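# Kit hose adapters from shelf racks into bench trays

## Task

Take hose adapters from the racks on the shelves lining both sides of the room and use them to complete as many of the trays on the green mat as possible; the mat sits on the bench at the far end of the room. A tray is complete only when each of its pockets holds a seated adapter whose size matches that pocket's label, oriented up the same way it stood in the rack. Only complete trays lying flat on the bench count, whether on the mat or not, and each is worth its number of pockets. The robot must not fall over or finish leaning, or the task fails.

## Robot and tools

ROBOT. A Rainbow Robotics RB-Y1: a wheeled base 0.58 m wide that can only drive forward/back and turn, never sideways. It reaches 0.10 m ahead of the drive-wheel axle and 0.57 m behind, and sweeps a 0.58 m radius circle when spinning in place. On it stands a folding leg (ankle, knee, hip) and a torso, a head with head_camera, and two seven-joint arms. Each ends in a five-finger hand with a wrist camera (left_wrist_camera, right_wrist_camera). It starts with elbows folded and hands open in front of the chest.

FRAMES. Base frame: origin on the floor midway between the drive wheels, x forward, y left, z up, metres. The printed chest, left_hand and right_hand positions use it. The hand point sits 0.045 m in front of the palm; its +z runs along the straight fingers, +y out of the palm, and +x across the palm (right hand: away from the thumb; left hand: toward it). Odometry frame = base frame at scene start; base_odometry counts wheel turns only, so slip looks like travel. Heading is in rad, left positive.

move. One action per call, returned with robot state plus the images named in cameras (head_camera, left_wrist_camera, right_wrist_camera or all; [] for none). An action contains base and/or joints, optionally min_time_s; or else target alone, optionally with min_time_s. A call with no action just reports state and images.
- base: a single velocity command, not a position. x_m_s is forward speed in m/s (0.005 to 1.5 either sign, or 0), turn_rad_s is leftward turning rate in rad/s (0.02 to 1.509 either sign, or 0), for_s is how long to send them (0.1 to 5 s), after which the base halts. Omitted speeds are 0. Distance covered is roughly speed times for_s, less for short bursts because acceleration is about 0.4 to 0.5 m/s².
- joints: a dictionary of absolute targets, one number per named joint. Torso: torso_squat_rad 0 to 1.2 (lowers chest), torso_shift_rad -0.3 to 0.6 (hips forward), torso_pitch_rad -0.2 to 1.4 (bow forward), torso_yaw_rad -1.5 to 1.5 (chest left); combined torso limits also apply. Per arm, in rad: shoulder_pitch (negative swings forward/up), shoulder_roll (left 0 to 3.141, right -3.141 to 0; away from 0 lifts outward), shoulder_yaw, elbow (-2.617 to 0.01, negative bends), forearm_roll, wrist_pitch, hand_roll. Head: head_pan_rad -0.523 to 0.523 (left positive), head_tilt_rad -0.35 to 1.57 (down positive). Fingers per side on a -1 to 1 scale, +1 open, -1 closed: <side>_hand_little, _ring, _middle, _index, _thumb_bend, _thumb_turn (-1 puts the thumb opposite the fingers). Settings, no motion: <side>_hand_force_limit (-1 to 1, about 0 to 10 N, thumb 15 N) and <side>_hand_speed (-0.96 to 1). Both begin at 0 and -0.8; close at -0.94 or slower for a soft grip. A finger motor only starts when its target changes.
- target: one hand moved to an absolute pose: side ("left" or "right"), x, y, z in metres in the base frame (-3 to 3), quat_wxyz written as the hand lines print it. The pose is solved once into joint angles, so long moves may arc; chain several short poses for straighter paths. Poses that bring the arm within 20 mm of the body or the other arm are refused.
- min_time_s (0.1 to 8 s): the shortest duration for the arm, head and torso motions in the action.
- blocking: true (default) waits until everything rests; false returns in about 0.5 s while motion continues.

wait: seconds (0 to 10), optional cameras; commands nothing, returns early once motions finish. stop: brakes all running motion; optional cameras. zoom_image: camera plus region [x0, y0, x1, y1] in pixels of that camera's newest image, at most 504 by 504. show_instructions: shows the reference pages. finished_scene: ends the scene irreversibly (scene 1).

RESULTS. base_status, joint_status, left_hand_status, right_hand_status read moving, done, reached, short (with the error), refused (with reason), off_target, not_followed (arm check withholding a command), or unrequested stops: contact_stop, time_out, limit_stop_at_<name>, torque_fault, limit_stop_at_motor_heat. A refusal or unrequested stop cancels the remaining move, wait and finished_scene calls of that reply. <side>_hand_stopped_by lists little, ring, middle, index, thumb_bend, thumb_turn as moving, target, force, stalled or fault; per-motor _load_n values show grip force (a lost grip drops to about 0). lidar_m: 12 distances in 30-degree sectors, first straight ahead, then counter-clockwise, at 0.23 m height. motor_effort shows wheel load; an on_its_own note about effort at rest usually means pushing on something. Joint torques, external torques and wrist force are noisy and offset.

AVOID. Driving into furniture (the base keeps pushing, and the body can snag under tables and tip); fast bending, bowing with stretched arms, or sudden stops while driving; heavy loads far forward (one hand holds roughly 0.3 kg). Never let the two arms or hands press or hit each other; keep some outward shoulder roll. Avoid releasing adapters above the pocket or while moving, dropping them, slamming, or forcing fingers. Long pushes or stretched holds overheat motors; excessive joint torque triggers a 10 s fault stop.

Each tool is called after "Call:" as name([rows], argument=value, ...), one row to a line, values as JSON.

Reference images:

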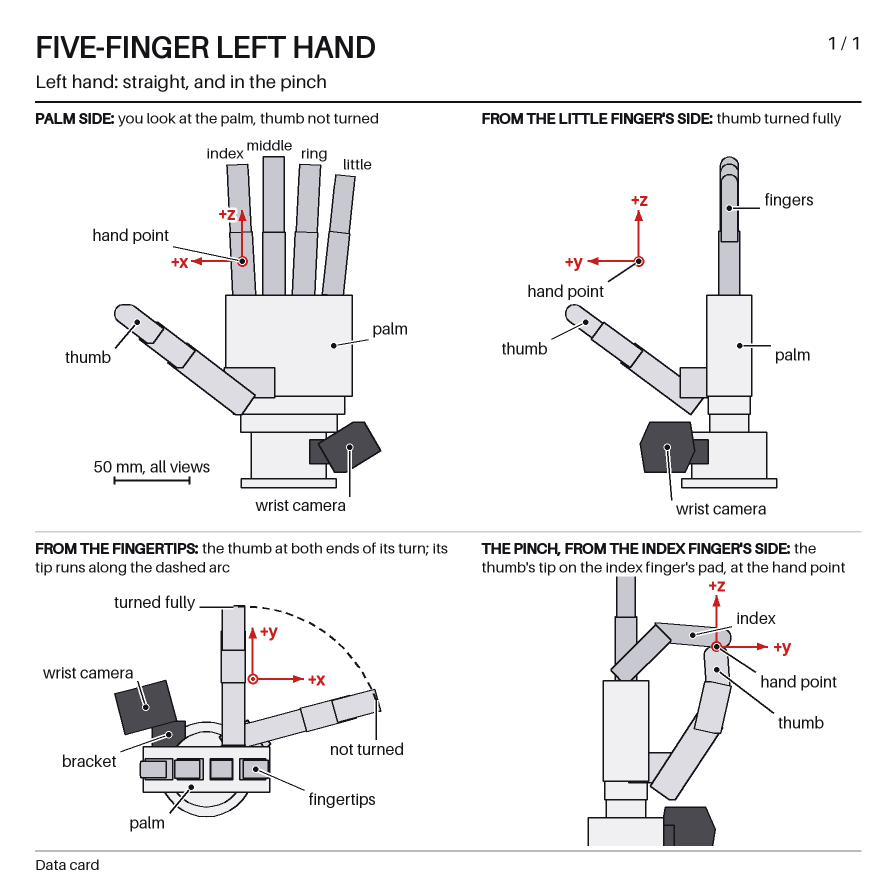

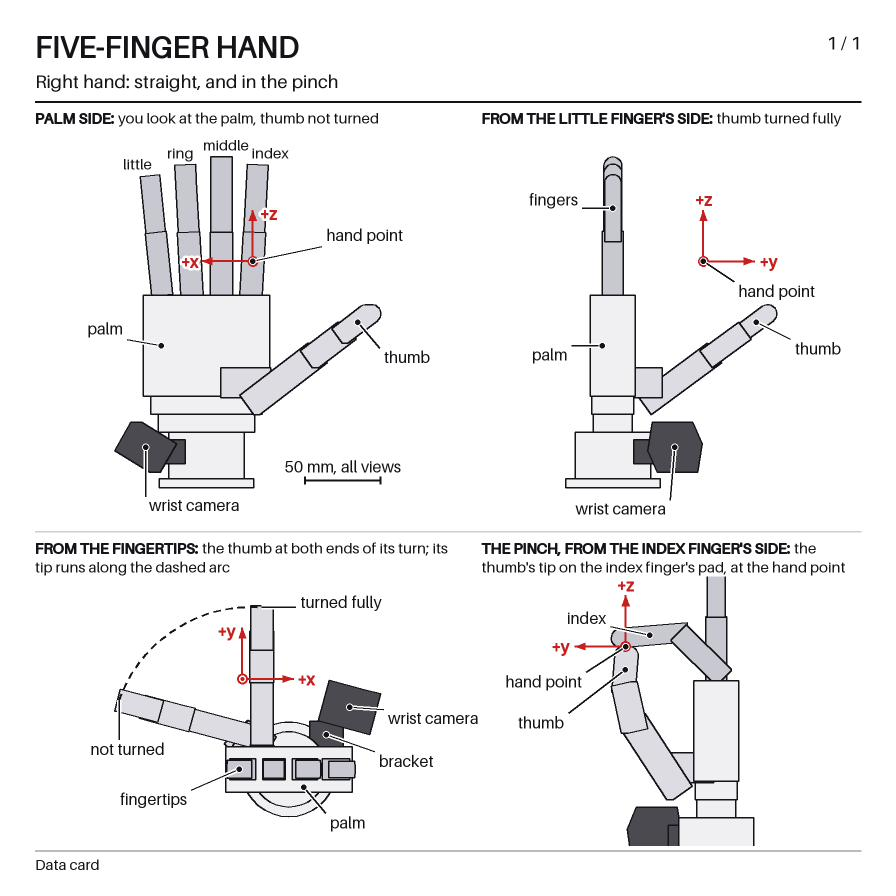

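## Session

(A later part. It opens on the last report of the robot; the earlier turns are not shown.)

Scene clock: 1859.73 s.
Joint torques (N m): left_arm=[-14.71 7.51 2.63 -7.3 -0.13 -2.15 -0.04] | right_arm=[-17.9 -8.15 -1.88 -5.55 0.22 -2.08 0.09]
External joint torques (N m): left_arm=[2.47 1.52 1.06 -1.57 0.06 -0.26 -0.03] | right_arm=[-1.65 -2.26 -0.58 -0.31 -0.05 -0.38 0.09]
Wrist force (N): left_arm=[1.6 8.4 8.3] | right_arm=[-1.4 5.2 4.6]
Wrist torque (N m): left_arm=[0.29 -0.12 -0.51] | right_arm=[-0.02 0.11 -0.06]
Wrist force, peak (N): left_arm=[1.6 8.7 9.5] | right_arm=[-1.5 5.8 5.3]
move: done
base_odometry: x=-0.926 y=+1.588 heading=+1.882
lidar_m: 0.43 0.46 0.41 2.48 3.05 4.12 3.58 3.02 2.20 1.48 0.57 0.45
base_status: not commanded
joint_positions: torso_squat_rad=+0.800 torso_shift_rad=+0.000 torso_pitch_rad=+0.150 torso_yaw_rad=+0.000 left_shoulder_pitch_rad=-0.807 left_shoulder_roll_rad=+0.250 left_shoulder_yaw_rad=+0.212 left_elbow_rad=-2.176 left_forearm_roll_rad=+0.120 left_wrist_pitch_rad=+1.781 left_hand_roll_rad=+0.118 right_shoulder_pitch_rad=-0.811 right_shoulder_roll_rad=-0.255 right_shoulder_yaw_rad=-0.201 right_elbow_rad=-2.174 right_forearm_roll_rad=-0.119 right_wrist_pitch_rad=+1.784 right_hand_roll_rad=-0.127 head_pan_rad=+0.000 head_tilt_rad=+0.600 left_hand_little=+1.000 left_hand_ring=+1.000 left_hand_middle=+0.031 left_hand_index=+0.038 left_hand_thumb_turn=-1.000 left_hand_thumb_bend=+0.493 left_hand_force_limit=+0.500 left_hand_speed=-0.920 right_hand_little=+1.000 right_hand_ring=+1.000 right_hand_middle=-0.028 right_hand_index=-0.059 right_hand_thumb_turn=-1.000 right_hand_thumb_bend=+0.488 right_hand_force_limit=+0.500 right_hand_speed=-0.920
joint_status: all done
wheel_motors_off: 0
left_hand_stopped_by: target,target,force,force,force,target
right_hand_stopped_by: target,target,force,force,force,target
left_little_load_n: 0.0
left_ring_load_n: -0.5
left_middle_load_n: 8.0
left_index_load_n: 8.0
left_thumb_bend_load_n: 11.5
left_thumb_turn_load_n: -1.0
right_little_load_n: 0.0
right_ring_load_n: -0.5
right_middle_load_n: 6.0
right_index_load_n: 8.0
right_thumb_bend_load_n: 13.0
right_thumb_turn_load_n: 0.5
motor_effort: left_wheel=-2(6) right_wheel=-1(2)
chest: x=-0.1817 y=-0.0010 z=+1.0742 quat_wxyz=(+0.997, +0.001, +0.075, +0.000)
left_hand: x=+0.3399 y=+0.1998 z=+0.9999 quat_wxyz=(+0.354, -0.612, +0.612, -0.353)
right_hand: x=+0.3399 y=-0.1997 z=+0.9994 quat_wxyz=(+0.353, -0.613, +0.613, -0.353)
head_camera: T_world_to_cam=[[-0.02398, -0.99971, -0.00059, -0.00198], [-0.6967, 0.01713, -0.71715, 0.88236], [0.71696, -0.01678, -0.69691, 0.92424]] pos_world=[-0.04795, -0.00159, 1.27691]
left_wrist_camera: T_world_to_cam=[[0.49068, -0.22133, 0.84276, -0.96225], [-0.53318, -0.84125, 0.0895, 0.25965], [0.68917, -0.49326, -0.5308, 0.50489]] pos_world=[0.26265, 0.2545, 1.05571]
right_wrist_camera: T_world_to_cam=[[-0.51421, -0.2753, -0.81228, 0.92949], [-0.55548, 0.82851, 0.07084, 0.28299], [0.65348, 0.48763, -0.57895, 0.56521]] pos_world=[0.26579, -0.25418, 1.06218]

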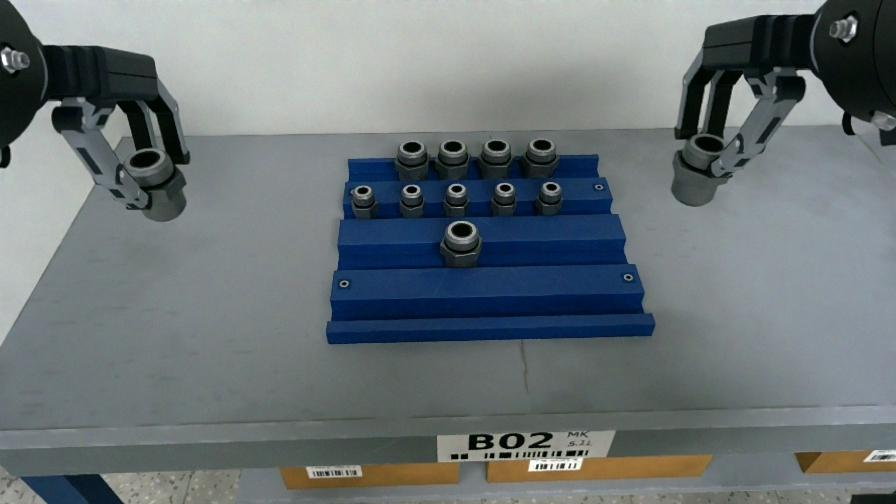

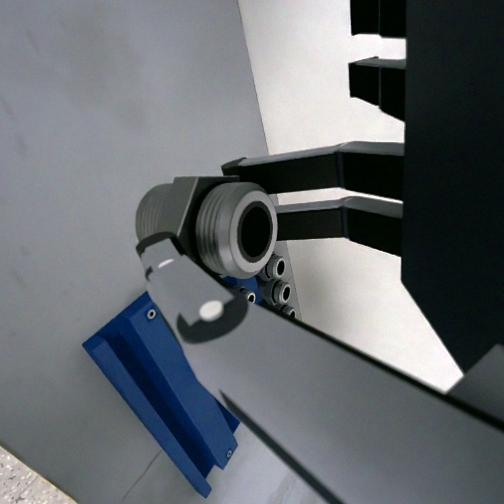

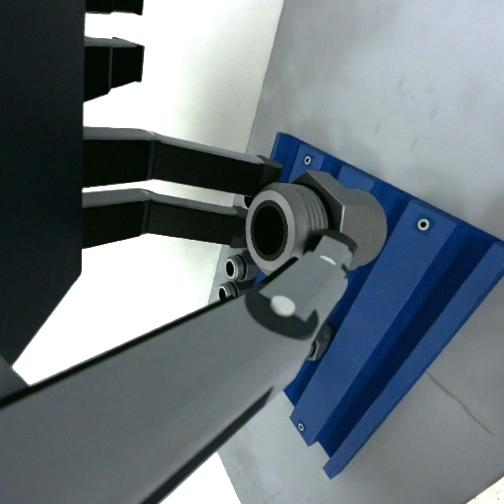

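Call:
move(base={"x_m_s": -0.45, "for_s": 1.68}, cameras=[])

Call:
move(base={"turn_rad_s": 0.881, "for_s": 2.2}, joints={"torso_squat_rad": 0.5}, cameras=[])

Call:
move(base={"x_m_s": 0.92, "for_s": 3.0}, cameras=[])

Call:
move(base={"turn_rad_s": -0.33, "for_s": 1.0}, cameras=[])

Scene clock: 1863.83 s.
Joint torques (N m): left_arm=[-15.1 7.06 2.06 -6.92 -0.23 -2.11 0.08] | right_arm=[-17.68 -8.28 -1.95 -5.29 0.25 -2.02 0.06]
External joint torques (N m): left_arm=[2.08 1.07 0.48 -1.19 -0.04 -0.23 0.08] | right_arm=[-1.44 -2.39 -0.65 -0.05 -0.03 -0.32 0.06]
Wrist force (N): left_arm=[1.8 8.5 8.8] | right_arm=[-1.5 5.0 4.1]
Wrist torque (N m): left_arm=[0.26 -0.14 -0.48] | right_arm=[-0.08 0.14 -0.06]
Wrist force, peak (N): left_arm=[1.8 8.3 9.5] | right_arm=[-0.9 5.9 5.6]
move: done
base_odometry: x=-0.697 y=+0.874 heading=+1.881
lidar_m: 1.19 1.04 1.97 2.95 3.06 3.37 2.82 3.03 2.21 2.12 1.69 1.12
base_status: done (sent for 1.67 of 1.67 s)
joint_positions: torso_squat_rad=+0.800 torso_shift_rad=+0.000 torso_pitch_rad=+0.150 torso_yaw_rad=+0.000 left_shoulder_pitch_rad=-0.807 left_shoulder_roll_rad=+0.250 left_shoulder_yaw_rad=+0.212 left_elbow_rad=-2.176 left_forearm_roll_rad=+0.120 left_wrist_pitch_rad=+1.781 left_hand_roll_rad=+0.118 right_shoulder_pitch_rad=-0.811 right_shoulder_roll_rad=-0.255 right_shoulder_yaw_rad=-0.201 right_elbow_rad=-2.174 right_forearm_roll_rad=-0.119 right_wrist_pitch_rad=+1.784 right_hand_roll_rad=-0.127 head_pan_rad=+0.000 head_tilt_rad=+0.600 left_hand_little=+1.000 left_hand_ring=+1.000 left_hand_middle=+0.031 left_hand_index=+0.038 left_hand_thumb_turn=-1.000 left_hand_thumb_bend=+0.493 left_hand_force_limit=+0.500 left_hand_speed=-0.920 right_hand_little=+1.000 right_hand_ring=+1.000 right_hand_middle=-0.028 right_hand_index=-0.059 right_hand_thumb_turn=-1.000 right_hand_thumb_bend=+0.488 right_hand_force_limit=+0.500 right_hand_speed=-0.920
joint_status: not commanded
wheel_motors_off: 0
left_hand_stopped_by: target,target,force,force,force,target
right_hand_stopped_by: target,target,force,force,force,target
left_little_load_n: 0.0
left_ring_load_n: 0.0
left_middle_load_n: 8.0
left_index_load_n: 8.0
left_thumb_bend_load_n: 11.5
left_thumb_turn_load_n: -1.0
right_little_load_n: 0.0
right_ring_load_n: 0.0
right_middle_load_n: 6.0
right_index_load_n: 8.5
right_thumb_bend_load_n: 13.0
right_thumb_turn_load_n: 0.5
motor_effort: left_wheel=-5(31) right_wheel=+4(27)
chest: x=-0.1818 y=-0.0010 z=+1.0741 quat_wxyz=(+0.997, +0.001, +0.075, +0.000)
left_hand: x=+0.3399 y=+0.1998 z=+0.9999 quat_wxyz=(+0.354, -0.612, +0.612, -0.354)
right_hand: x=+0.3399 y=-0.1997 z=+0.9994 quat_wxyz=(+0.353, -0.613, +0.613, -0.353)

Scene clock: 1868.13 s.
Joint torques (N m): left_arm=[-15.44 7.17 3.04 -6.6 -0.28 -1.95 0.02] | right_arm=[-18.28 -7.81 -1.97 -5.44 0.24 -2.06 0.05]
External joint torques (N m): left_arm=[1.74 1.18 1.47 -0.87 -0.08 -0.07 0.03] | right_arm=[-2.03 -1.92 -0.67 -0.2 -0.03 -0.35 0.05]
Wrist force (N): left_arm=[1.6 8.5 8.8] | right_arm=[-1.2 4.8 4.0]
Wrist torque (N m): left_arm=[0.29 -0.11 -0.49] | right_arm=[-0.06 0.11 -0.06]
Wrist force, peak (N): left_arm=[2.2 8.8 8.8] | right_arm=[-1.7 5.4 5.7]
move: done
base_odometry: x=-0.696 y=+0.874 heading=-2.464
lidar_m: 2.97 3.55 2.83 2.86 2.31 2.10 1.78 1.12 1.20 1.05 1.73 2.95
base_status: done (sent for 2.2 of 2.2 s)
joint_positions: torso_squat_rad=+0.500 torso_shift_rad=+0.000 torso_pitch_rad=+0.150 torso_yaw_rad=+0.000 left_shoulder_pitch_rad=-0.807 left_shoulder_roll_rad=+0.250 left_shoulder_yaw_rad=+0.212 left_elbow_rad=-2.176 left_forearm_roll_rad=+0.120 left_wrist_pitch_rad=+1.781 left_hand_roll_rad=+0.118 right_shoulder_pitch_rad=-0.811 right_shoulder_roll_rad=-0.255 right_shoulder_yaw_rad=-0.201 right_elbow_rad=-2.174 right_forearm_roll_rad=-0.119 right_wrist_pitch_rad=+1.784 right_hand_roll_rad=-0.127 head_pan_rad=+0.000 head_tilt_rad=+0.600 left_hand_little=+1.000 left_hand_ring=+1.000 left_hand_middle=+0.031 left_hand_index=+0.038 left_hand_thumb_turn=-1.000 left_hand_thumb_bend=+0.493 left_hand_force_limit=+0.500 left_hand_speed=-0.920 right_hand_little=+1.000 right_hand_ring=+1.000 right_hand_middle=-0.028 right_hand_index=-0.059 right_hand_thumb_turn=-1.000 right_hand_thumb_bend=+0.488 right_hand_force_limit=+0.500 right_hand_speed=-0.920
joint_status: all done
wheel_motors_off: 0
left_hand_stopped_by: target,target,force,force,force,target
right_hand_stopped_by: target,target,force,force,force,target
left_little_load_n: 0.0
left_ring_load_n: 0.0
left_middle_load_n: 8.0
left_index_load_n: 8.0
left_thumb_bend_load_n: 11.5
left_thumb_turn_load_n: -1.5
right_little_load_n: 0.0
right_ring_load_n: 0.0
right_middle_load_n: 6.0
right_index_load_n: 8.5
right_thumb_bend_load_n: 13.0
right_thumb_turn_load_n: 0.5
motor_effort: left_wheel=+6(34) right_wheel=+4(21)
chest: x=-0.1817 y=-0.0011 z=+1.2008 quat_wxyz=(+0.997, +0.001, +0.075, +0.000)
left_hand: x=+0.3399 y=+0.1997 z=+1.1264 quat_wxyz=(+0.354, -0.612, +0.612, -0.353)
right_hand: x=+0.3399 y=-0.1998 z=+1.1259 quat_wxyz=(+0.353, -0.613, +0.613, -0.353)

Scene clock: 1873.40 s.
Joint torques (N m): left_arm=[-15.07 6.86 2.79 -6.31 -0.19 -2.02 0.03] | right_arm=[-17.99 -8.19 -1.71 -5.73 0.17 -1.99 0.15]
External joint torques (N m): left_arm=[2.11 0.87 1.21 -0.58 0 -0.13 0.04] | right_arm=[-1.74 -2.3 -0.4 -0.48 -0.1 -0.28 0.14]
Wrist force (N): left_arm=[1.9 8.5 8.4] | right_arm=[-0.4 6.4 4.6]
Wrist torque (N m): left_arm=[0.29 -0.19 -0.48] | right_arm=[0.11 -0.06 0.06]
Wrist force, peak (N): left_arm=[1.6 8.5 9.2] | right_arm=[-1.2 5.5 5.8]
move: done
base_odometry: x=-2.847 y=-0.856 heading=-2.464
lidar_m: 0.37 0.47 0.93 2.27 2.78 4.46 3.69 2.64 2.38 0.67 0.42 0.37
base_status: done (sent for 3 of 3 s)
joint_positions: torso_squat_rad=+0.500 torso_shift_rad=+0.000 torso_pitch_rad=+0.150 torso_yaw_rad=+0.000 left_shoulder_pitch_rad=-0.807 left_shoulder_roll_rad=+0.250 left_shoulder_yaw_rad=+0.212 left_elbow_rad=-2.176 left_forearm_roll_rad=+0.120 left_wrist_pitch_rad=+1.781 left_hand_roll_rad=+0.118 right_shoulder_pitch_rad=-0.811 right_shoulder_roll_rad=-0.255 right_shoulder_yaw_rad=-0.201 right_elbow_rad=-2.174 right_forearm_roll_rad=-0.119 right_wrist_pitch_rad=+1.784 right_hand_roll_rad=-0.127 head_pan_rad=+0.000 head_tilt_rad=+0.600 left_hand_little=+1.000 left_hand_ring=+1.000 left_hand_middle=+0.031 left_hand_index=+0.038 left_hand_thumb_turn=-1.000 left_hand_thumb_bend=+0.493 left_hand_force_limit=+0.500 left_hand_speed=-0.920 right_hand_little=+1.000 right_hand_ring=+1.000 right_hand_middle=-0.028 right_hand_index=-0.059 right_hand_thumb_turn=-1.000 right_hand_thumb_bend=+0.488 right_hand_force_limit=+0.500 right_hand_speed=-0.920
joint_status: not commanded
wheel_motors_off: 0
left_hand_stopped_by: target,target,force,force,force,target
right_hand_stopped_by: target,target,force,force,force,target
left_little_load_n: 0.0
left_ring_load_n: 0.0
left_middle_load_n: 8.0
left_index_load_n: 8.0
left_thumb_bend_load_n: 11.5
left_thumb_turn_load_n: -1.0
right_little_load_n: -0.5
right_ring_load_n: 0.0
right_middle_load_n: 6.0
right_index_load_n: 8.5
right_thumb_bend_load_n: 12.5
right_thumb_turn_load_n: 0.5
motor_effort: left_wheel=+1(46) right_wheel=-2(27)
chest: x=-0.1816 y=-0.0011 z=+1.2008 quat_wxyz=(+0.997, +0.001, +0.075, +0.000)
left_hand: x=+0.3400 y=+0.1997 z=+1.1264 quat_wxyz=(+0.354, -0.612, +0.612, -0.353)
right_hand: x=+0.3400 y=-0.1998 z=+1.1258 quat_wxyz=(+0.353, -0.613, +0.613, -0.353)

Scene clock: 1875.37 s.
Joint torques (N m): left_arm=[-15.1 7.18 2.82 -6.48 -0.07 -1.91 -0.02] | right_arm=[-17.76 -7.97 -1.8 -5.61 0.22 -1.93 0.03]
External joint torques (N m): left_arm=[2.08 1.2 1.25 -0.74 0.13 -0.02 -0.01] | right_arm=[-1.52 -2.07 -0.5 -0.37 -0.05 -0.23 0.03]
Wrist force (N): left_arm=[1.7 8.4 8.8] | right_arm=[-1.4 5.8 4.2]
Wrist torque (N m): left_arm=[0.27 -0.13 -0.48] | right_arm=[0.06 0.13 0.00]
Wrist force, peak (N): left_arm=[1.6 8.7 8.9] | right_arm=[-0.9 5.8 5.4]
move: done
base_odometry: x=-2.846 y=-0.856 heading=-2.794
lidar_m: 0.37 0.40 0.56 2.26 2.36 2.86 4.68 2.94 2.46 1.36 0.52 0.39
base_status: done (sent for 1 of 1 s)
joint_positions: torso_squat_rad=+0.500 torso_shift_rad=+0.000 torso_pitch_rad=+0.150 torso_yaw_rad=+0.000 left_shoulder_pitch_rad=-0.807 left_shoulder_roll_rad=+0.250 left_shoulder_yaw_rad=+0.212 left_elbow_rad=-2.176 left_forearm_roll_rad=+0.120 left_wrist_pitch_rad=+1.781 left_hand_roll_rad=+0.118 right_shoulder_pitch_rad=-0.811 right_shoulder_roll_rad=-0.255 right_shoulder_yaw_rad=-0.201 right_elbow_rad=-2.174 right_forearm_roll_rad=-0.119 right_wrist_pitch_rad=+1.784 right_hand_roll_rad=-0.127 head_pan_rad=+0.000 head_tilt_rad=+0.600 left_hand_little=+1.000 left_hand_ring=+1.000 left_hand_middle=+0.031 left_hand_index=+0.038 left_hand_thumb_turn=-1.000 left_hand_thumb_bend=+0.493 left_hand_force_limit=+0.500 left_hand_speed=-0.920 right_hand_little=+1.000 right_hand_ring=+1.000 right_hand_middle=-0.028 right_hand_index=-0.059 right_hand_thumb_turn=-1.000 right_hand_thumb_bend=+0.488 right_hand_force_limit=+0.500 right_hand_speed=-0.920
joint_status: not commanded
wheel_motors_off: 0
left_hand_stopped_by: target,target,force,force,force,target
right_hand_stopped_by: target,target,force,force,force,target
left_little_load_n: 0.0
left_ring_load_n: 0.0
left_middle_load_n: 8.0
left_index_load_n: 8.0
left_thumb_bend_load_n: 11.5
left_thumb_turn_load_n: -1.0
right_little_load_n: 0.0
right_ring_load_n: 0.0
right_middle_load_n: 6.0
right_index_load_n: 8.5
right_thumb_bend_load_n: 13.0
right_thumb_turn_load_n: 0.5
motor_effort: left_wheel=+6(31) right_wheel=+3(21)
chest: x=-0.1816 y=-0.0011 z=+1.2008 quat_wxyz=(+0.997, +0.001, +0.075, +0.000)
left_hand: x=+0.3400 y=+0.1997 z=+1.1264 quat_wxyz=(+0.354, -0.612, +0.612, -0.353)
right_hand: x=+0.3400 y=-0.1998 z=+1.1258 quat_wxyz=(+0.353, -0.613, +0.613, -0.353)

Call:
move(base={"x_m_s": 0.285, "for_s": 0.68}, cameras=[])

Call:
move(base={"x_m_s": 0.13, "for_s": 0.5}, joints={"torso_shift_rad": 0.18}, min_time_s=1.5, cameras=["head_camera"])

Call:
zoom_image(camera="head_camera", region=[130, 200, 230, 280])

Call:
zoom_image(camera="head_camera", region=[720, 200, 820, 280])

Scene clock: 1877.43 s.
Joint torques (N m): left_arm=[-15.02 7.19 2.65 -6.55 -0.18 -1.87 -0.05] | right_arm=[-17.52 -8.04 -1.67 -5.46 0.16 -2.06 0.07]
External joint torques (N m): left_arm=[2.16 1.2 1.08 -0.82 0.01 0.02 -0.04] | right_arm=[-1.27 -2.15 -0.37 -0.21 -0.11 -0.35 0.06]
Wrist force (N): left_arm=[1.8 8.3 8.9] | right_arm=[-1.2 5.2 5.2]
Wrist torque (N m): left_arm=[0.23 -0.14 -0.48] | right_arm=[-0.11 0.05 -0.03]
Wrist force, peak (N): left_arm=[1.5 8.5 9.4] | right_arm=[-1.4 5.4 5.9]
move: done
base_odometry: x=-3.014 y=-0.917 heading=-2.794
lidar_m: 0.19 0.21 0.30 0.90 2.36 2.99 4.86 3.08 2.47 0.72 0.29 0.21
base_status: done (sent for 0.67 of 0.67 s)
joint_positions: torso_squat_rad=+0.500 torso_shift_rad=+0.000 torso_pitch_rad=+0.150 torso_yaw_rad=+0.000 left_shoulder_pitch_rad=-0.807 left_shoulder_roll_rad=+0.250 left_shoulder_yaw_rad=+0.212 left_elbow_rad=-2.176 left_forearm_roll_rad=+0.120 left_wrist_pitch_rad=+1.781 left_hand_roll_rad=+0.118 right_shoulder_pitch_rad=-0.811 right_shoulder_roll_rad=-0.255 right_shoulder_yaw_rad=-0.201 right_elbow_rad=-2.174 right_forearm_roll_rad=-0.119 right_wrist_pitch_rad=+1.784 right_hand_roll_rad=-0.127 head_pan_rad=+0.000 head_tilt_rad=+0.600 left_hand_little=+1.000 left_hand_ring=+1.000 left_hand_middle=+0.031 left_hand_index=+0.038 left_hand_thumb_turn=-1.000 left_hand_thumb_bend=+0.493 left_hand_force_limit=+0.500 left_hand_speed=-0.920 right_hand_little=+1.000 right_hand_ring=+1.000 right_hand_middle=-0.028 right_hand_index=-0.059 right_hand_thumb_turn=-1.000 right_hand_thumb_bend=+0.488 right_hand_force_limit=+0.500 right_hand_speed=-0.920
joint_status: not commanded
wheel_motors_off: 0
left_hand_stopped_by: target,target,force,force,force,target
right_hand_stopped_by: target,target,force,force,force,target
left_little_load_n: 0.0
left_ring_load_n: 0.0
left_middle_load_n: 8.5
left_index_load_n: 8.0
left_thumb_bend_load_n: 11.5
left_thumb_turn_load_n: -1.0
right_little_load_n: 0.0
right_ring_load_n: 0.0
right_middle_load_n: 6.0
right_index_load_n: 8.5
right_thumb_bend_load_n: 13.0
right_thumb_turn_load_n: 0.5
motor_effort: left_wheel=-7(41) right_wheel=+2(23)
chest: x=-0.1816 y=-0.0011 z=+1.2008 quat_wxyz=(+0.997, +0.001, +0.075, +0.000)
left_hand: x=+0.3401 y=+0.1997 z=+1.1263 quat_wxyz=(+0.354, -0.612, +0.612, -0.353)
right_hand: x=+0.3400 y=-0.1998 z=+1.1258 quat_wxyz=(+0.353, -0.613, +0.613, -0.353)

Scene clock: 1879.23 s.
Joint torques (N m): left_arm=[-15.58 7.48 2.55 -6.45 -0.18 -1.97 -0.16] | right_arm=[-17.58 -8 -1.79 -5.33 0.25 -2.05 0.14]
External joint torques (N m): left_arm=[1.6 1.49 0.98 -0.72 0.01 -0.08 -0.16] | right_arm=[-1.34 -2.11 -0.49 -0.08 -0.02 -0.34 0.14]
Wrist force (N): left_arm=[1.4 8.4 8.3] | right_arm=[-1.6 4.9 4.9]
Wrist torque (N m): left_arm=[0.31 -0.09 -0.50] | right_arm=[-0.15 0.11 -0.08]
Wrist force, peak (N): left_arm=[1.5 8.5 9.0] | right_arm=[-0.9 5.9 5.1]
move: done
base_odometry: x=-3.075 y=-0.939 heading=-2.794
lidar_m: 0.13 0.13 0.20 0.61 2.35 3.05 4.91 3.13 2.46 0.49 0.19 0.14
base_status: done (sent for 0.5 of 0.5 s)
joint_positions: torso_squat_rad=+0.500 torso_shift_rad=+0.180 torso_pitch_rad=+0.150 torso_yaw_rad=+0.000 left_shoulder_pitch_rad=-0.807 left_shoulder_roll_rad=+0.250 left_shoulder_yaw_rad=+0.212 left_elbow_rad=-2.176 left_forearm_roll_rad=+0.120 left_wrist_pitch_rad=+1.781 left_hand_roll_rad=+0.118 right_shoulder_pitch_rad=-0.811 right_shoulder_roll_rad=-0.255 right_shoulder_yaw_rad=-0.201 right_elbow_rad=-2.174 right_forearm_roll_rad=-0.119 right_wrist_pitch_rad=+1.784 right_hand_roll_rad=-0.127 head_pan_rad=+0.000 head_tilt_rad=+0.600 left_hand_little=+1.000 left_hand_ring=+1.000 left_hand_middle=+0.031 left_hand_index=+0.038 left_hand_thumb_turn=-1.000 left_hand_thumb_bend=+0.493 left_hand_force_limit=+0.500 left_hand_speed=-0.920 right_hand_little=+1.000 right_hand_ring=+1.000 right_hand_middle=-0.028 right_hand_index=-0.059 right_hand_thumb_turn=-1.000 right_hand_thumb_bend=+0.488 right_hand_force_limit=+0.500 right_hand_speed=-0.920
joint_status: all done
wheel_motors_off: 0
left_hand_stopped_by: target,target,force,force,force,target
right_hand_stopped_by: target,target,force,force,force,target
left_little_load_n: 0.0
left_ring_load_n: 0.0
left_middle_load_n: 8.0
left_index_load_n: 8.0
left_thumb_bend_load_n: 11.5
left_thumb_turn_load_n: -1.0
right_little_load_n: 0.0
right_ring_load_n: 0.0
right_middle_load_n: 5.5
right_index_load_n: 8.5
right_thumb_bend_load_n: 13.0
right_thumb_turn_load_n: 0.5
motor_effort: left_wheel=-6(25) right_wheel=-1(25)
chest: x=-0.0716 y=-0.0011 z=+1.1908 quat_wxyz=(+0.997, +0.001, +0.075, +0.000)
left_hand: x=+0.4500 y=+0.1997 z=+1.1164 quat_wxyz=(+0.354, -0.612, +0.612, -0.353)
right_hand: x=+0.4500 y=-0.1998 z=+1.1159 quat_wxyz=(+0.353, -0.613, +0.613, -0.353)
head_camera: T_world_to_cam=[[-0.0239, -0.99971, -0.00051, 0.00051], [-0.69691, 0.01703, -0.71696, 1.0425], [0.71676, -0.01678, -0.69712, 0.92678]] pos_world=[0.06226, -0.00169, 1.3935]

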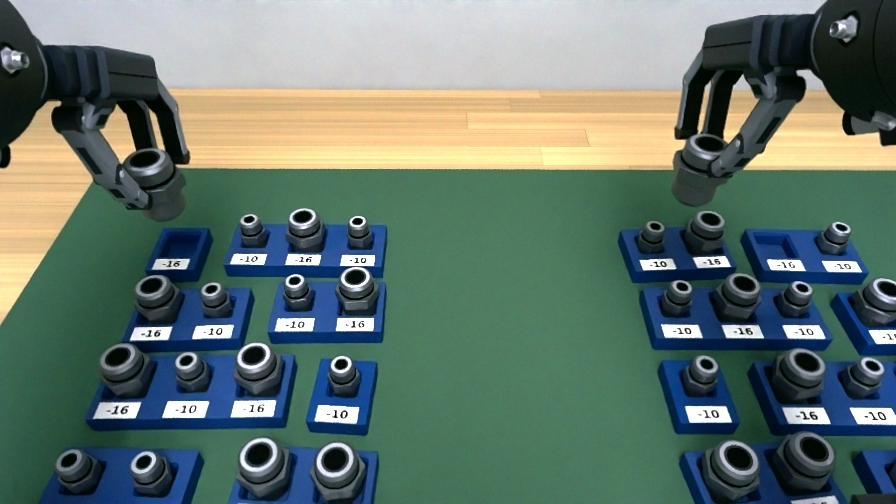

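Scaled by 5.040 from the camera's image (finer frame: 1280x720).

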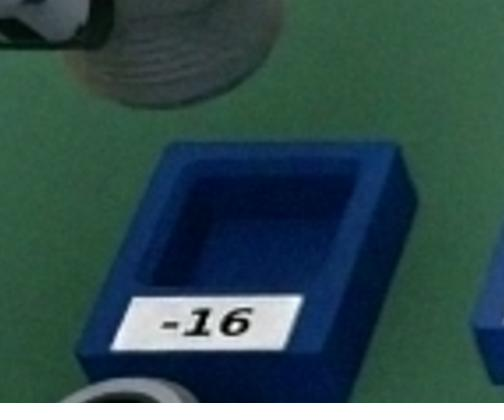

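Scaled by 5.040 from the camera's image (finer frame: 1280x720).

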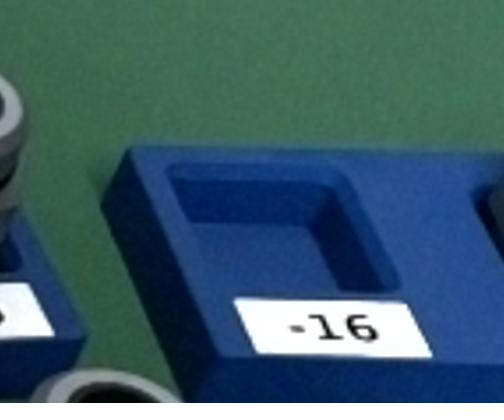

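Call:
move(target={"side": "right", "x": 0.555, "y": -0.3755, "z": 1.04, "quat_wxyz": [0.3521, -0.6133, 0.6169, -0.3459]}, min_time_s=2, cameras=[])

Call:
move(target={"side": "right", "x": 0.555, "y": -0.3755, "z": 0.985, "quat_wxyz": [0.3521, -0.6133, 0.6169, -0.3459]}, min_time_s=1.5, cameras=["head_camera"])

Call:
zoom_image(camera="head_camera", region=[740, 180, 840, 280])

Scene clock: 1882.30 s.
Joint torques (N m): left_arm=[-14.96 7.16 2.31 -6.16 -0.19 -1.87 -0.1] | right_arm=[-21.58 -15.34 -1.29 -8.72 -0.57 -1.91 -0.13]
External joint torques (N m): left_arm=[2.22 1.17 0.74 -0.42 0.01 0.01 -0.09] | right_arm=[-2.53 -2.7 -0.34 0.05 -0.22 -0.28 -0.14]
Wrist force (N): left_arm=[1.7 8.3 8.5] | right_arm=[-1.1 5.4 4.5]
Wrist torque (N m): left_arm=[0.26 -0.14 -0.49] | right_arm=[0.01 0.13 0.00]
Wrist force, peak (N): left_arm=[1.9 8.8 9.0] | right_arm=[-1.5 6.2 4.9]
move: done
base_odometry: x=-3.075 y=-0.939 heading=-2.794
lidar_m: 0.12 0.13 0.20 0.61 2.35 3.05 4.93 3.14 2.46 0.50 0.19 0.13
base_status: not commanded
joint_positions: torso_squat_rad=+0.500 torso_shift_rad=+0.180 torso_pitch_rad=+0.150 torso_yaw_rad=+0.000 left_shoulder_pitch_rad=-0.807 left_shoulder_roll_rad=+0.250 left_shoulder_yaw_rad=+0.212 left_elbow_rad=-2.176 left_forearm_roll_rad=+0.120 left_wrist_pitch_rad=+1.781 left_hand_roll_rad=+0.118 right_shoulder_pitch_rad=-0.852 right_shoulder_roll_rad=-0.481 right_shoulder_yaw_rad=-0.526 right_elbow_rad=-1.379 right_forearm_roll_rad=-0.430 right_wrist_pitch_rad=+1.226 right_hand_roll_rad=+0.310 head_pan_rad=+0.000 head_tilt_rad=+0.600 left_hand_little=+1.000 left_hand_ring=+1.000 left_hand_middle=+0.031 left_hand_index=+0.038 left_hand_thumb_turn=-1.000 left_hand_thumb_bend=+0.493 left_hand_force_limit=+0.500 left_hand_speed=-0.920 right_hand_little=+1.000 right_hand_ring=+1.000 right_hand_middle=-0.028 right_hand_index=-0.059 right_hand_thumb_turn=-1.000 right_hand_thumb_bend=+0.488 right_hand_force_limit=+0.500 right_hand_speed=-0.920
joint_status: all done
wheel_motors_off: 0
left_hand_stopped_by: target,target,force,force,force,target
right_hand_stopped_by: target,target,force,force,force,target
left_little_load_n: 0.0
left_ring_load_n: 0.0
left_middle_load_n: 8.0
left_index_load_n: 8.0
left_thumb_bend_load_n: 11.5
left_thumb_turn_load_n: -1.0
right_little_load_n: 0.0
right_ring_load_n: 0.0
right_middle_load_n: 6.0
right_index_load_n: 8.5
right_thumb_bend_load_n: 13.0
right_thumb_turn_load_n: 0.5
motor_effort: left_wheel=-5(10) right_wheel=-2(2)
chest: x=-0.0716 y=-0.0011 z=+1.1908 quat_wxyz=(+0.997, +0.001, +0.075, +0.000)
left_hand: x=+0.4500 y=+0.1997 z=+1.1164 quat_wxyz=(+0.354, -0.612, +0.612, -0.353)
right_hand: x=+0.5548 y=-0.3754 z=+1.0395 quat_wxyz=(+0.352, -0.613, +0.617, -0.346)
right_hand_status: reached (checked arc that bows 28 mm and turns the hand up to 6 deg, planned for 2.0 s): 1 mm and 0.0 deg off.

Scene clock: 1884.13 s.
Joint torques (N m): left_arm=[-15.14 6.57 2.94 -6.44 -0.24 -1.95 0.01] | right_arm=[-19.49 -13.88 -1.72 -9.13 -0.82 -1.99 0.13]
External joint torques (N m): left_arm=[2.03 0.58 1.37 -0.7 -0.04 -0.06 0.02] | right_arm=[-0.96 -1.54 -0.88 0.12 -0.42 -0.41 0.12]
Wrist force (N): left_arm=[1.8 8.5 8.7] | right_arm=[-1.1 4.9 4.5]
Wrist torque (N m): left_arm=[0.28 -0.14 -0.48] | right_arm=[-0.09 0.10 -0.03]
Wrist force, peak (N): left_arm=[1.8 8.7 9.0] | right_arm=[-1.3 5.8 5.1]
move: done
base_odometry: x=-3.075 y=-0.939 heading=-2.794
lidar_m: 0.13 0.14 0.20 0.61 2.36 3.04 4.92 3.13 2.45 0.50 0.19 0.13
base_status: not commanded
joint_positions: torso_squat_rad=+0.500 torso_shift_rad=+0.180 torso_pitch_rad=+0.150 torso_yaw_rad=+0.000 left_shoulder_pitch_rad=-0.807 left_shoulder_roll_rad=+0.250 left_shoulder_yaw_rad=+0.212 left_elbow_rad=-2.176 left_forearm_roll_rad=+0.120 left_wrist_pitch_rad=+1.781 left_hand_roll_rad=+0.118 right_shoulder_pitch_rad=-0.774 right_shoulder_roll_rad=-0.423 right_shoulder_yaw_rad=-0.534 right_elbow_rad=-1.329 right_forearm_roll_rad=-0.445 right_wrist_pitch_rad=+1.093 right_hand_roll_rad=+0.375 head_pan_rad=+0.000 head_tilt_rad=+0.600 left_hand_little=+1.000 left_hand_ring=+1.000 left_hand_middle=+0.031 left_hand_index=+0.038 left_hand_thumb_turn=-1.000 left_hand_thumb_bend=+0.493 left_hand_force_limit=+0.500 left_hand_speed=-0.920 right_hand_little=+1.000 right_hand_ring=+1.000 right_hand_middle=-0.028 right_hand_index=-0.059 right_hand_thumb_turn=-1.000 right_hand_thumb_bend=+0.488 right_hand_force_limit=+0.500 right_hand_speed=-0.920
joint_status: all done
wheel_motors_off: 0
left_hand_stopped_by: target,target,force,force,force,target
right_hand_stopped_by: target,target,force,force,force,target
left_little_load_n: 0.0
left_ring_load_n: 0.0
left_middle_load_n: 8.0
left_index_load_n: 8.0
left_thumb_bend_load_n: 11.5
left_thumb_turn_load_n: -1.0
right_little_load_n: 0.0
right_ring_load_n: 0.0
right_middle_load_n: 6.0
right_index_load_n: 8.5
right_thumb_bend_load_n: 13.0
right_thumb_turn_load_n: 0.0
motor_effort: left_wheel=-6(10) right_wheel=-1(2)
chest: x=-0.0716 y=-0.0011 z=+1.1908 quat_wxyz=(+0.997, +0.001, +0.075, +0.000)
left_hand: x=+0.4500 y=+0.1997 z=+1.1164 quat_wxyz=(+0.354, -0.612, +0.612, -0.353)
right_hand: x=+0.5542 y=-0.3754 z=+0.9849 quat_wxyz=(+0.351, -0.613, +0.617, -0.346)
right_hand_status: reached (checked arc that bows 2 mm and turns the hand up to 0 deg, planned for 1.5 s): 1 mm and 0.1 deg off.
head_camera: T_world_to_cam=[[-0.0239, -0.99971, -0.00051, 0.00051], [-0.69691, 0.01703, -0.71696, 1.04243], [0.71676, -0.01678, -0.69712, 0.92686]] pos_world=[0.06216, -0.00169, 1.3935]

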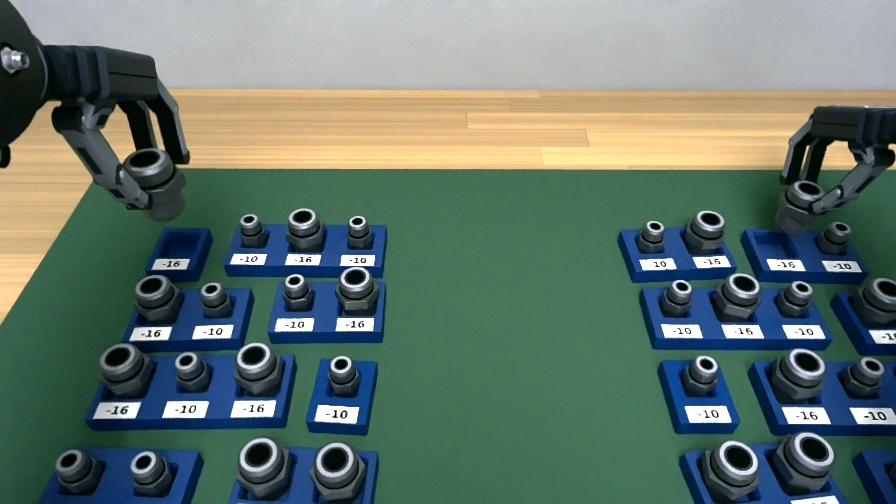

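Scaled by 5.040 from the camera's image (finer frame: 1280x720).

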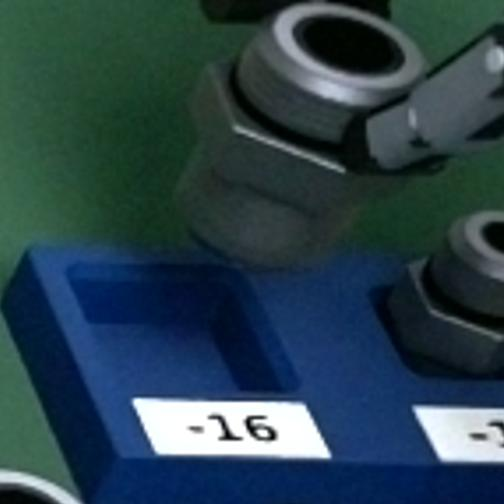

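Call:
move(target={"side": "right", "x": 0.555, "y": -0.371, "z": 0.966, "quat_wxyz": [0.3521, -0.6133, 0.6169, -0.3459]}, min_time_s=1.2, cameras=["head_camera"])

Call:
zoom_image(camera="head_camera", region=[745, 185, 825, 265])

Scene clock: 1886.33 s.
Joint torques (N m): left_arm=[-14.97 6.83 2.91 -6.45 -0.17 -1.83 0.03] | right_arm=[-19.27 -13.22 0.28 -9.22 -0.7 -2.11 0.12]
External joint torques (N m): left_arm=[2.2 0.84 1.34 -0.72 0.02 0.05 0.04] | right_arm=[-0.85 -1.13 1.05 0.17 -0.3 -0.54 0.11]
Wrist force (N): left_arm=[1.8 8.4 8.6] | right_arm=[-0.7 4.3 5.9]
Wrist torque (N m): left_arm=[0.26 -0.15 -0.48] | right_arm=[-0.30 -0.05 0.01]
Wrist force, peak (N): left_arm=[1.9 8.5 8.9] | right_arm=[-0.9 6.1 5.1]
move: done
base_odometry: x=-3.075 y=-0.939 heading=-2.794
lidar_m: 0.13 0.15 0.20 0.62 2.35 3.04 4.93 3.13 2.45 0.50 0.20 0.14
base_status: not commanded
joint_positions: torso_squat_rad=+0.500 torso_shift_rad=+0.180 torso_pitch_rad=+0.150 torso_yaw_rad=+0.000 left_shoulder_pitch_rad=-0.807 left_shoulder_roll_rad=+0.250 left_shoulder_yaw_rad=+0.212 left_elbow_rad=-2.176 left_forearm_roll_rad=+0.120 left_wrist_pitch_rad=+1.781 left_hand_roll_rad=+0.118 right_shoulder_pitch_rad=-0.753 right_shoulder_roll_rad=-0.399 right_shoulder_yaw_rad=-0.531 right_elbow_rad=-1.306 right_forearm_roll_rad=-0.446 right_wrist_pitch_rad=+1.043 right_hand_roll_rad=+0.394 head_pan_rad=+0.000 head_tilt_rad=+0.600 left_hand_little=+1.000 left_hand_ring=+1.000 left_hand_middle=+0.031 left_hand_index=+0.038 left_hand_thumb_turn=-1.000 left_hand_thumb_bend=+0.493 left_hand_force_limit=+0.500 left_hand_speed=-0.920 right_hand_little=+1.000 right_hand_ring=+1.000 right_hand_middle=-0.028 right_hand_index=-0.059 right_hand_thumb_turn=-1.000 right_hand_thumb_bend=+0.488 right_hand_force_limit=+0.500 right_hand_speed=-0.920
joint_status: all done
wheel_motors_off: 0
left_hand_stopped_by: target,target,force,force,force,target
right_hand_stopped_by: target,target,force,force,force,target
left_little_load_n: 0.0
left_ring_load_n: 0.0
left_middle_load_n: 8.0
left_index_load_n: 8.0
left_thumb_bend_load_n: 11.0
left_thumb_turn_load_n: -1.0
right_little_load_n: 0.0
right_ring_load_n: 0.0
right_middle_load_n: 6.0
right_index_load_n: 8.5
right_thumb_bend_load_n: 13.0
right_thumb_turn_load_n: 0.5
motor_effort: left_wheel=-6(10) right_wheel=-1(2)
chest: x=-0.0716 y=-0.0011 z=+1.1908 quat_wxyz=(+0.997, +0.001, +0.075, +0.000)
left_hand: x=+0.4500 y=+0.1997 z=+1.1164 quat_wxyz=(+0.354, -0.612, +0.612, -0.353)
right_hand: x=+0.5548 y=-0.3711 z=+0.9658 quat_wxyz=(+0.352, -0.613, +0.617, -0.346)
right_hand_status: reached (checked arc that bows 1 mm and turns the hand up to 0 deg, planned for 1.2 s): 0 mm and 0.0 deg off.
head_camera: T_world_to_cam=[[-0.0239, -0.99971, -0.00051, 0.00051], [-0.69691, 0.01703, -0.71696, 1.04243], [0.71676, -0.01678, -0.69712, 0.92686]] pos_world=[0.06216, -0.00169, 1.3935]

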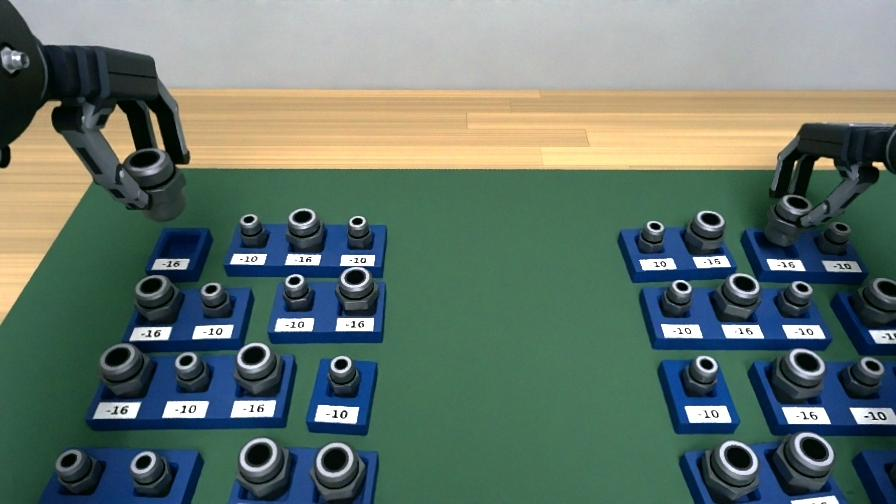

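Scaled by 6.300 from the camera's image (finer frame: 1280x720).

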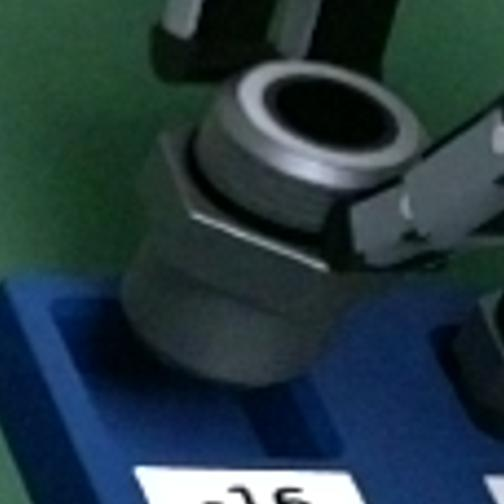

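Call:
move(target={"side": "right", "x": 0.555, "y": -0.3707, "z": 0.957, "quat_wxyz": [0.3521, -0.6133, 0.6169, -0.3459]}, min_time_s=1, cameras=["head_camera"])

Call:
zoom_image(camera="head_camera", region=[745, 185, 825, 265])

Scene clock: 1888.03 s.
Joint torques (N m): left_arm=[-15.69 7.21 2.53 -6.28 -0.13 -1.9 -0.2] | right_arm=[-19.07 -13.58 -0.68 -9.19 -0.91 -2.02 0.18]
External joint torques (N m): left_arm=[1.48 1.22 0.96 -0.55 0.07 -0.01 -0.19] | right_arm=[-0.73 -1.56 0.08 0.25 -0.5 -0.46 0.18]
Wrist force (N): left_arm=[1.6 8.4 8.9] | right_arm=[-0.5 5.6 4.4]
Wrist torque (N m): left_arm=[0.25 -0.10 -0.50] | right_arm=[0.02 -0.03 0.03]
Wrist force, peak (N): left_arm=[1.8 8.6 8.9] | right_arm=[-0.6 5.5 5.6]
move: done
base_odometry: x=-3.075 y=-0.939 heading=-2.794
lidar_m: 0.13 0.14 0.20 0.62 2.35 3.04 4.92 3.13 2.45 0.51 0.19 0.14
base_status: not commanded
joint_positions: torso_squat_rad=+0.500 torso_shift_rad=+0.180 torso_pitch_rad=+0.150 torso_yaw_rad=+0.000 left_shoulder_pitch_rad=-0.807 left_shoulder_roll_rad=+0.250 left_shoulder_yaw_rad=+0.212 left_elbow_rad=-2.176 left_forearm_roll_rad=+0.120 left_wrist_pitch_rad=+1.781 left_hand_roll_rad=+0.118 right_shoulder_pitch_rad=-0.743 right_shoulder_roll_rad=-0.391 right_shoulder_yaw_rad=-0.531 right_elbow_rad=-1.293 right_forearm_roll_rad=-0.450 right_wrist_pitch_rad=+1.020 right_hand_roll_rad=+0.406 head_pan_rad=+0.000 head_tilt_rad=+0.600 left_hand_little=+1.000 left_hand_ring=+1.000 left_hand_middle=+0.031 left_hand_index=+0.038 left_hand_thumb_turn=-1.000 left_hand_thumb_bend=+0.493 left_hand_force_limit=+0.500 left_hand_speed=-0.920 right_hand_little=+1.000 right_hand_ring=+1.000 right_hand_middle=-0.028 right_hand_index=-0.059 right_hand_thumb_turn=-1.000 right_hand_thumb_bend=+0.488 right_hand_force_limit=+0.500 right_hand_speed=-0.920
joint_status: all done
wheel_motors_off: 0
left_hand_stopped_by: target,target,force,force,force,target
right_hand_stopped_by: target,target,force,force,force,target
left_little_load_n: 0.0
left_ring_load_n: 0.0
left_middle_load_n: 8.5
left_index_load_n: 8.0
left_thumb_bend_load_n: 11.0
left_thumb_turn_load_n: -1.0
right_little_load_n: 0.0
right_ring_load_n: 0.0
right_middle_load_n: 6.0
right_index_load_n: 8.5
right_thumb_bend_load_n: 13.0
right_thumb_turn_load_n: 0.5
motor_effort: left_wheel=-6(9) right_wheel=-1(2)
chest: x=-0.0716 y=-0.0011 z=+1.1908 quat_wxyz=(+0.997, +0.001, +0.075, +0.000)
left_hand: x=+0.4500 y=+0.1997 z=+1.1164 quat_wxyz=(+0.354, -0.612, +0.612, -0.353)
right_hand: x=+0.5545 y=-0.3707 z=+0.9569 quat_wxyz=(+0.352, -0.613, +0.617, -0.346)
right_hand_status: reached (checked arc that bows 0 mm and turns the hand up to 0 deg, planned for 1.0 s): 1 mm and 0.1 deg off.
head_camera: T_world_to_cam=[[-0.0239, -0.99971, -0.00051, 0.00051], [-0.69691, 0.01703, -0.71696, 1.04243], [0.71676, -0.01678, -0.69712, 0.92686]] pos_world=[0.06216, -0.00169, 1.3935]

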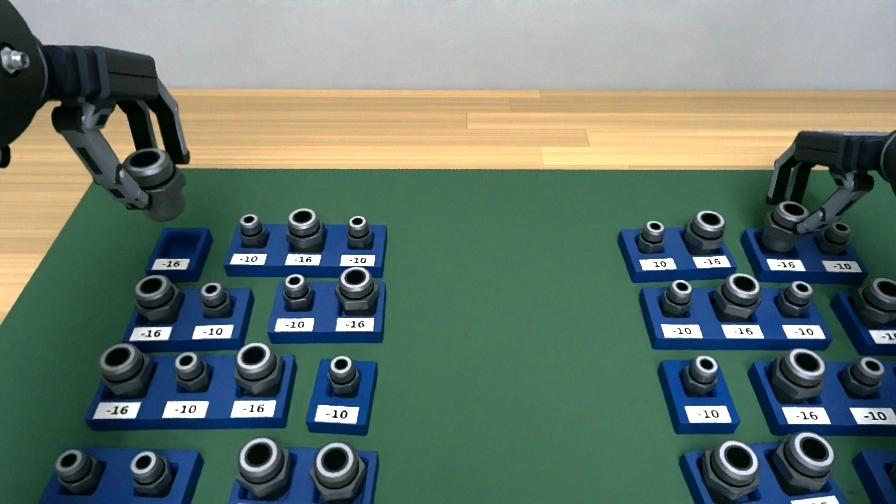

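Scaled by 6.300 from the camera's image (finer frame: 1280x720).

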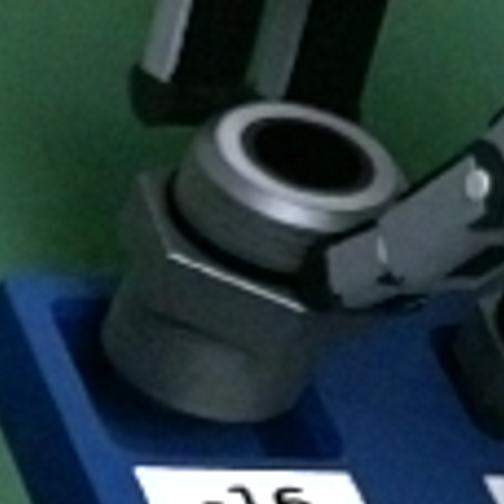

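Call:
move(target={"side": "right", "x": 0.5555, "y": -0.3708, "z": 0.951, "quat_wxyz": [0.3521, -0.6133, 0.6169, -0.3459]}, min_time_s=1, cameras=[])

Call:
move(target={"side": "right", "x": 0.5555, "y": -0.3708, "z": 0.946, "quat_wxyz": [0.3521, -0.6133, 0.6169, -0.3459]}, min_time_s=1, cameras=["head_camera"])

Call:
zoom_image(camera="head_camera", region=[745, 185, 825, 265])

Scene clock: 1889.67 s.
Joint torques (N m): left_arm=[-15.17 7.01 2.81 -6.24 -0.23 -1.91 -0.19] | right_arm=[-19.2 -13.71 -0.95 -9.26 -0.92 -2.03 0.16]
External joint torques (N m): left_arm=[2 1.02 1.24 -0.51 -0.03 -0.02 -0.18] | right_arm=[-0.87 -1.72 -0.21 0.22 -0.51 -0.47 0.16]
Wrist force (N): left_arm=[1.9 8.3 8.7] | right_arm=[-1.6 5.4 4.7]
Wrist torque (N m): left_arm=[0.27 -0.15 -0.47] | right_arm=[-0.04 0.16 -0.06]
Wrist force, peak (N): left_arm=[1.6 8.6 9.0] | right_arm=[-0.9 5.5 5.5]
move: done
base_odometry: x=-3.075 y=-0.939 heading=-2.794
lidar_m: 0.12 0.15 0.19 0.61 2.34 3.05 4.92 3.14 2.46 0.50 0.19 0.14
base_status: not commanded
joint_positions: torso_squat_rad=+0.500 torso_shift_rad=+0.180 torso_pitch_rad=+0.150 torso_yaw_rad=+0.000 left_shoulder_pitch_rad=-0.807 left_shoulder_roll_rad=+0.250 left_shoulder_yaw_rad=+0.212 left_elbow_rad=-2.176 left_forearm_roll_rad=+0.120 left_wrist_pitch_rad=+1.781 left_hand_roll_rad=+0.118 right_shoulder_pitch_rad=-0.740 right_shoulder_roll_rad=-0.388 right_shoulder_yaw_rad=-0.531 right_elbow_rad=-1.277 right_forearm_roll_rad=-0.454 right_wrist_pitch_rad=+1.001 right_hand_roll_rad=+0.416 head_pan_rad=+0.000 head_tilt_rad=+0.600 left_hand_little=+1.000 left_hand_ring=+1.000 left_hand_middle=+0.031 left_hand_index=+0.038 left_hand_thumb_turn=-1.000 left_hand_thumb_bend=+0.493 left_hand_force_limit=+0.500 left_hand_speed=-0.920 right_hand_little=+1.000 right_hand_ring=+1.000 right_hand_middle=-0.028 right_hand_index=-0.059 right_hand_thumb_turn=-1.000 right_hand_thumb_bend=+0.488 right_hand_force_limit=+0.500 right_hand_speed=-0.920
joint_status: all done
wheel_motors_off: 0
left_hand_stopped_by: target,target,force,force,force,target
right_hand_stopped_by: target,target,force,force,force,target
left_little_load_n: 0.0
left_ring_load_n: 0.0
left_middle_load_n: 8.5
left_index_load_n: 8.0
left_thumb_bend_load_n: 11.5
left_thumb_turn_load_n: -1.0
right_little_load_n: 0.0
right_ring_load_n: 0.0
right_middle_load_n: 6.0
right_index_load_n: 8.5
right_thumb_bend_load_n: 13.0
right_thumb_turn_load_n: 0.5
motor_effort: left_wheel=-7(9) right_wheel=-1(2)
chest: x=-0.0716 y=-0.0011 z=+1.1908 quat_wxyz=(+0.997, +0.001, +0.075, +0.000)
left_hand: x=+0.4500 y=+0.1997 z=+1.1164 quat_wxyz=(+0.354, -0.612, +0.612, -0.353)
right_hand: x=+0.5551 y=-0.3708 z=+0.9508 quat_wxyz=(+0.352, -0.613, +0.617, -0.346)
right_hand_status: reached (checked arc that bows 0 mm and turns the hand up to 0 deg, planned for 1.0 s): 0 mm and 0.0 deg off.

Scene clock: 1891.00 s.
Joint torques (N m): left_arm=[-15.16 7.34 2.48 -6.47 -0.39 -2.12 -0.01] | right_arm=[-19.16 -13.01 -1.5 -9.31 -0.79 -2.07 0.18]
External joint torques (N m): left_arm=[2.01 1.35 0.91 -0.74 -0.19 -0.23 0] | right_arm=[-0.86 -1.04 -0.77 0.2 -0.38 -0.52 0.18]
Wrist force (N): left_arm=[1.5 8.7 8.7] | right_arm=[-1.0 5.4 4.6]
Wrist torque (N m): left_arm=[0.31 -0.11 -0.50] | right_arm=[-0.07 0.09 0.03]
Wrist force, peak (N): left_arm=[1.8 8.7 8.8] | right_arm=[-1.2 5.6 5.0]
move: done
base_odometry: x=-3.075 y=-0.939 heading=-2.794
lidar_m: 0.13 0.14 0.20 0.60 2.36 3.03 4.92 3.15 2.47 0.51 0.19 0.14
base_status: not commanded
joint_positions: torso_squat_rad=+0.500 torso_shift_rad=+0.180 torso_pitch_rad=+0.150 torso_yaw_rad=+0.000 left_shoulder_pitch_rad=-0.807 left_shoulder_roll_rad=+0.250 left_shoulder_yaw_rad=+0.212 left_elbow_rad=-2.176 left_forearm_roll_rad=+0.120 left_wrist_pitch_rad=+1.781 left_hand_roll_rad=+0.118 right_shoulder_pitch_rad=-0.736 right_shoulder_roll_rad=-0.385 right_shoulder_yaw_rad=-0.531 right_elbow_rad=-1.266 right_forearm_roll_rad=-0.458 right_wrist_pitch_rad=+0.986 right_hand_roll_rad=+0.425 head_pan_rad=+0.000 head_tilt_rad=+0.600 left_hand_little=+1.000 left_hand_ring=+1.000 left_hand_middle=+0.031 left_hand_index=+0.038 left_hand_thumb_turn=-1.000 left_hand_thumb_bend=+0.493 left_hand_force_limit=+0.500 left_hand_speed=-0.920 right_hand_little=+1.000 right_hand_ring=+1.000 right_hand_middle=-0.028 right_hand_index=-0.059 right_hand_thumb_turn=-1.000 right_hand_thumb_bend=+0.488 right_hand_force_limit=+0.500 right_hand_speed=-0.920
joint_status: all done
wheel_motors_off: 0
left_hand_stopped_by: target,target,force,force,force,target
right_hand_stopped_by: target,target,force,force,force,target
left_little_load_n: 0.0
left_ring_load_n: 0.0
left_middle_load_n: 8.0
left_index_load_n: 8.0
left_thumb_bend_load_n: 11.5
left_thumb_turn_load_n: -1.5
right_little_load_n: 0.0
right_ring_load_n: 0.0
right_middle_load_n: 6.0
right_index_load_n: 8.5
right_thumb_bend_load_n: 13.0
right_thumb_turn_load_n: 0.5
motor_effort: left_wheel=-8(9) right_wheel=-1(2)
chest: x=-0.0716 y=-0.0011 z=+1.1908 quat_wxyz=(+0.997, +0.001, +0.075, +0.000)
left_hand: x=+0.4500 y=+0.1997 z=+1.1164 quat_wxyz=(+0.354, -0.612, +0.612, -0.353)
right_hand: x=+0.5552 y=-0.3708 z=+0.9458 quat_wxyz=(+0.352, -0.613, +0.617, -0.346)
right_hand_status: reached (checked arc that bows 0 mm and turns the hand up to 0 deg, planned for 1.0 s): 0 mm and 0.0 deg off.
head_camera: T_world_to_cam=[[-0.0239, -0.99971, -0.00051, 0.00051], [-0.69691, 0.01703, -0.71696, 1.04243], [0.71676, -0.01678, -0.69712, 0.92686]] pos_world=[0.06216, -0.00169, 1.3935]

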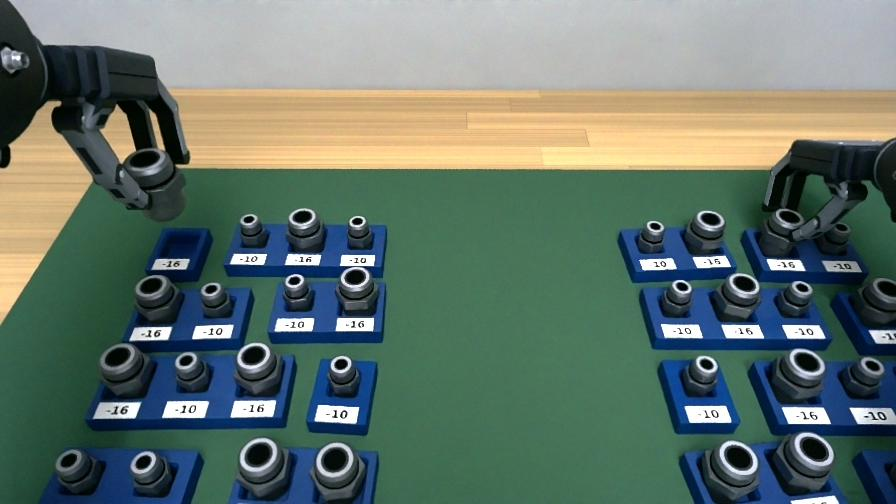

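Scaled by 6.300 from the camera's image (finer frame: 1280x720).

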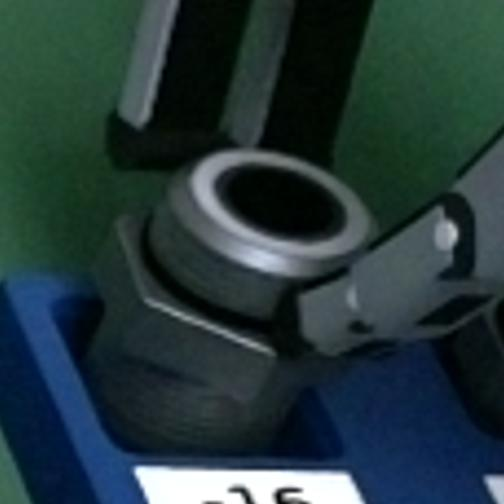

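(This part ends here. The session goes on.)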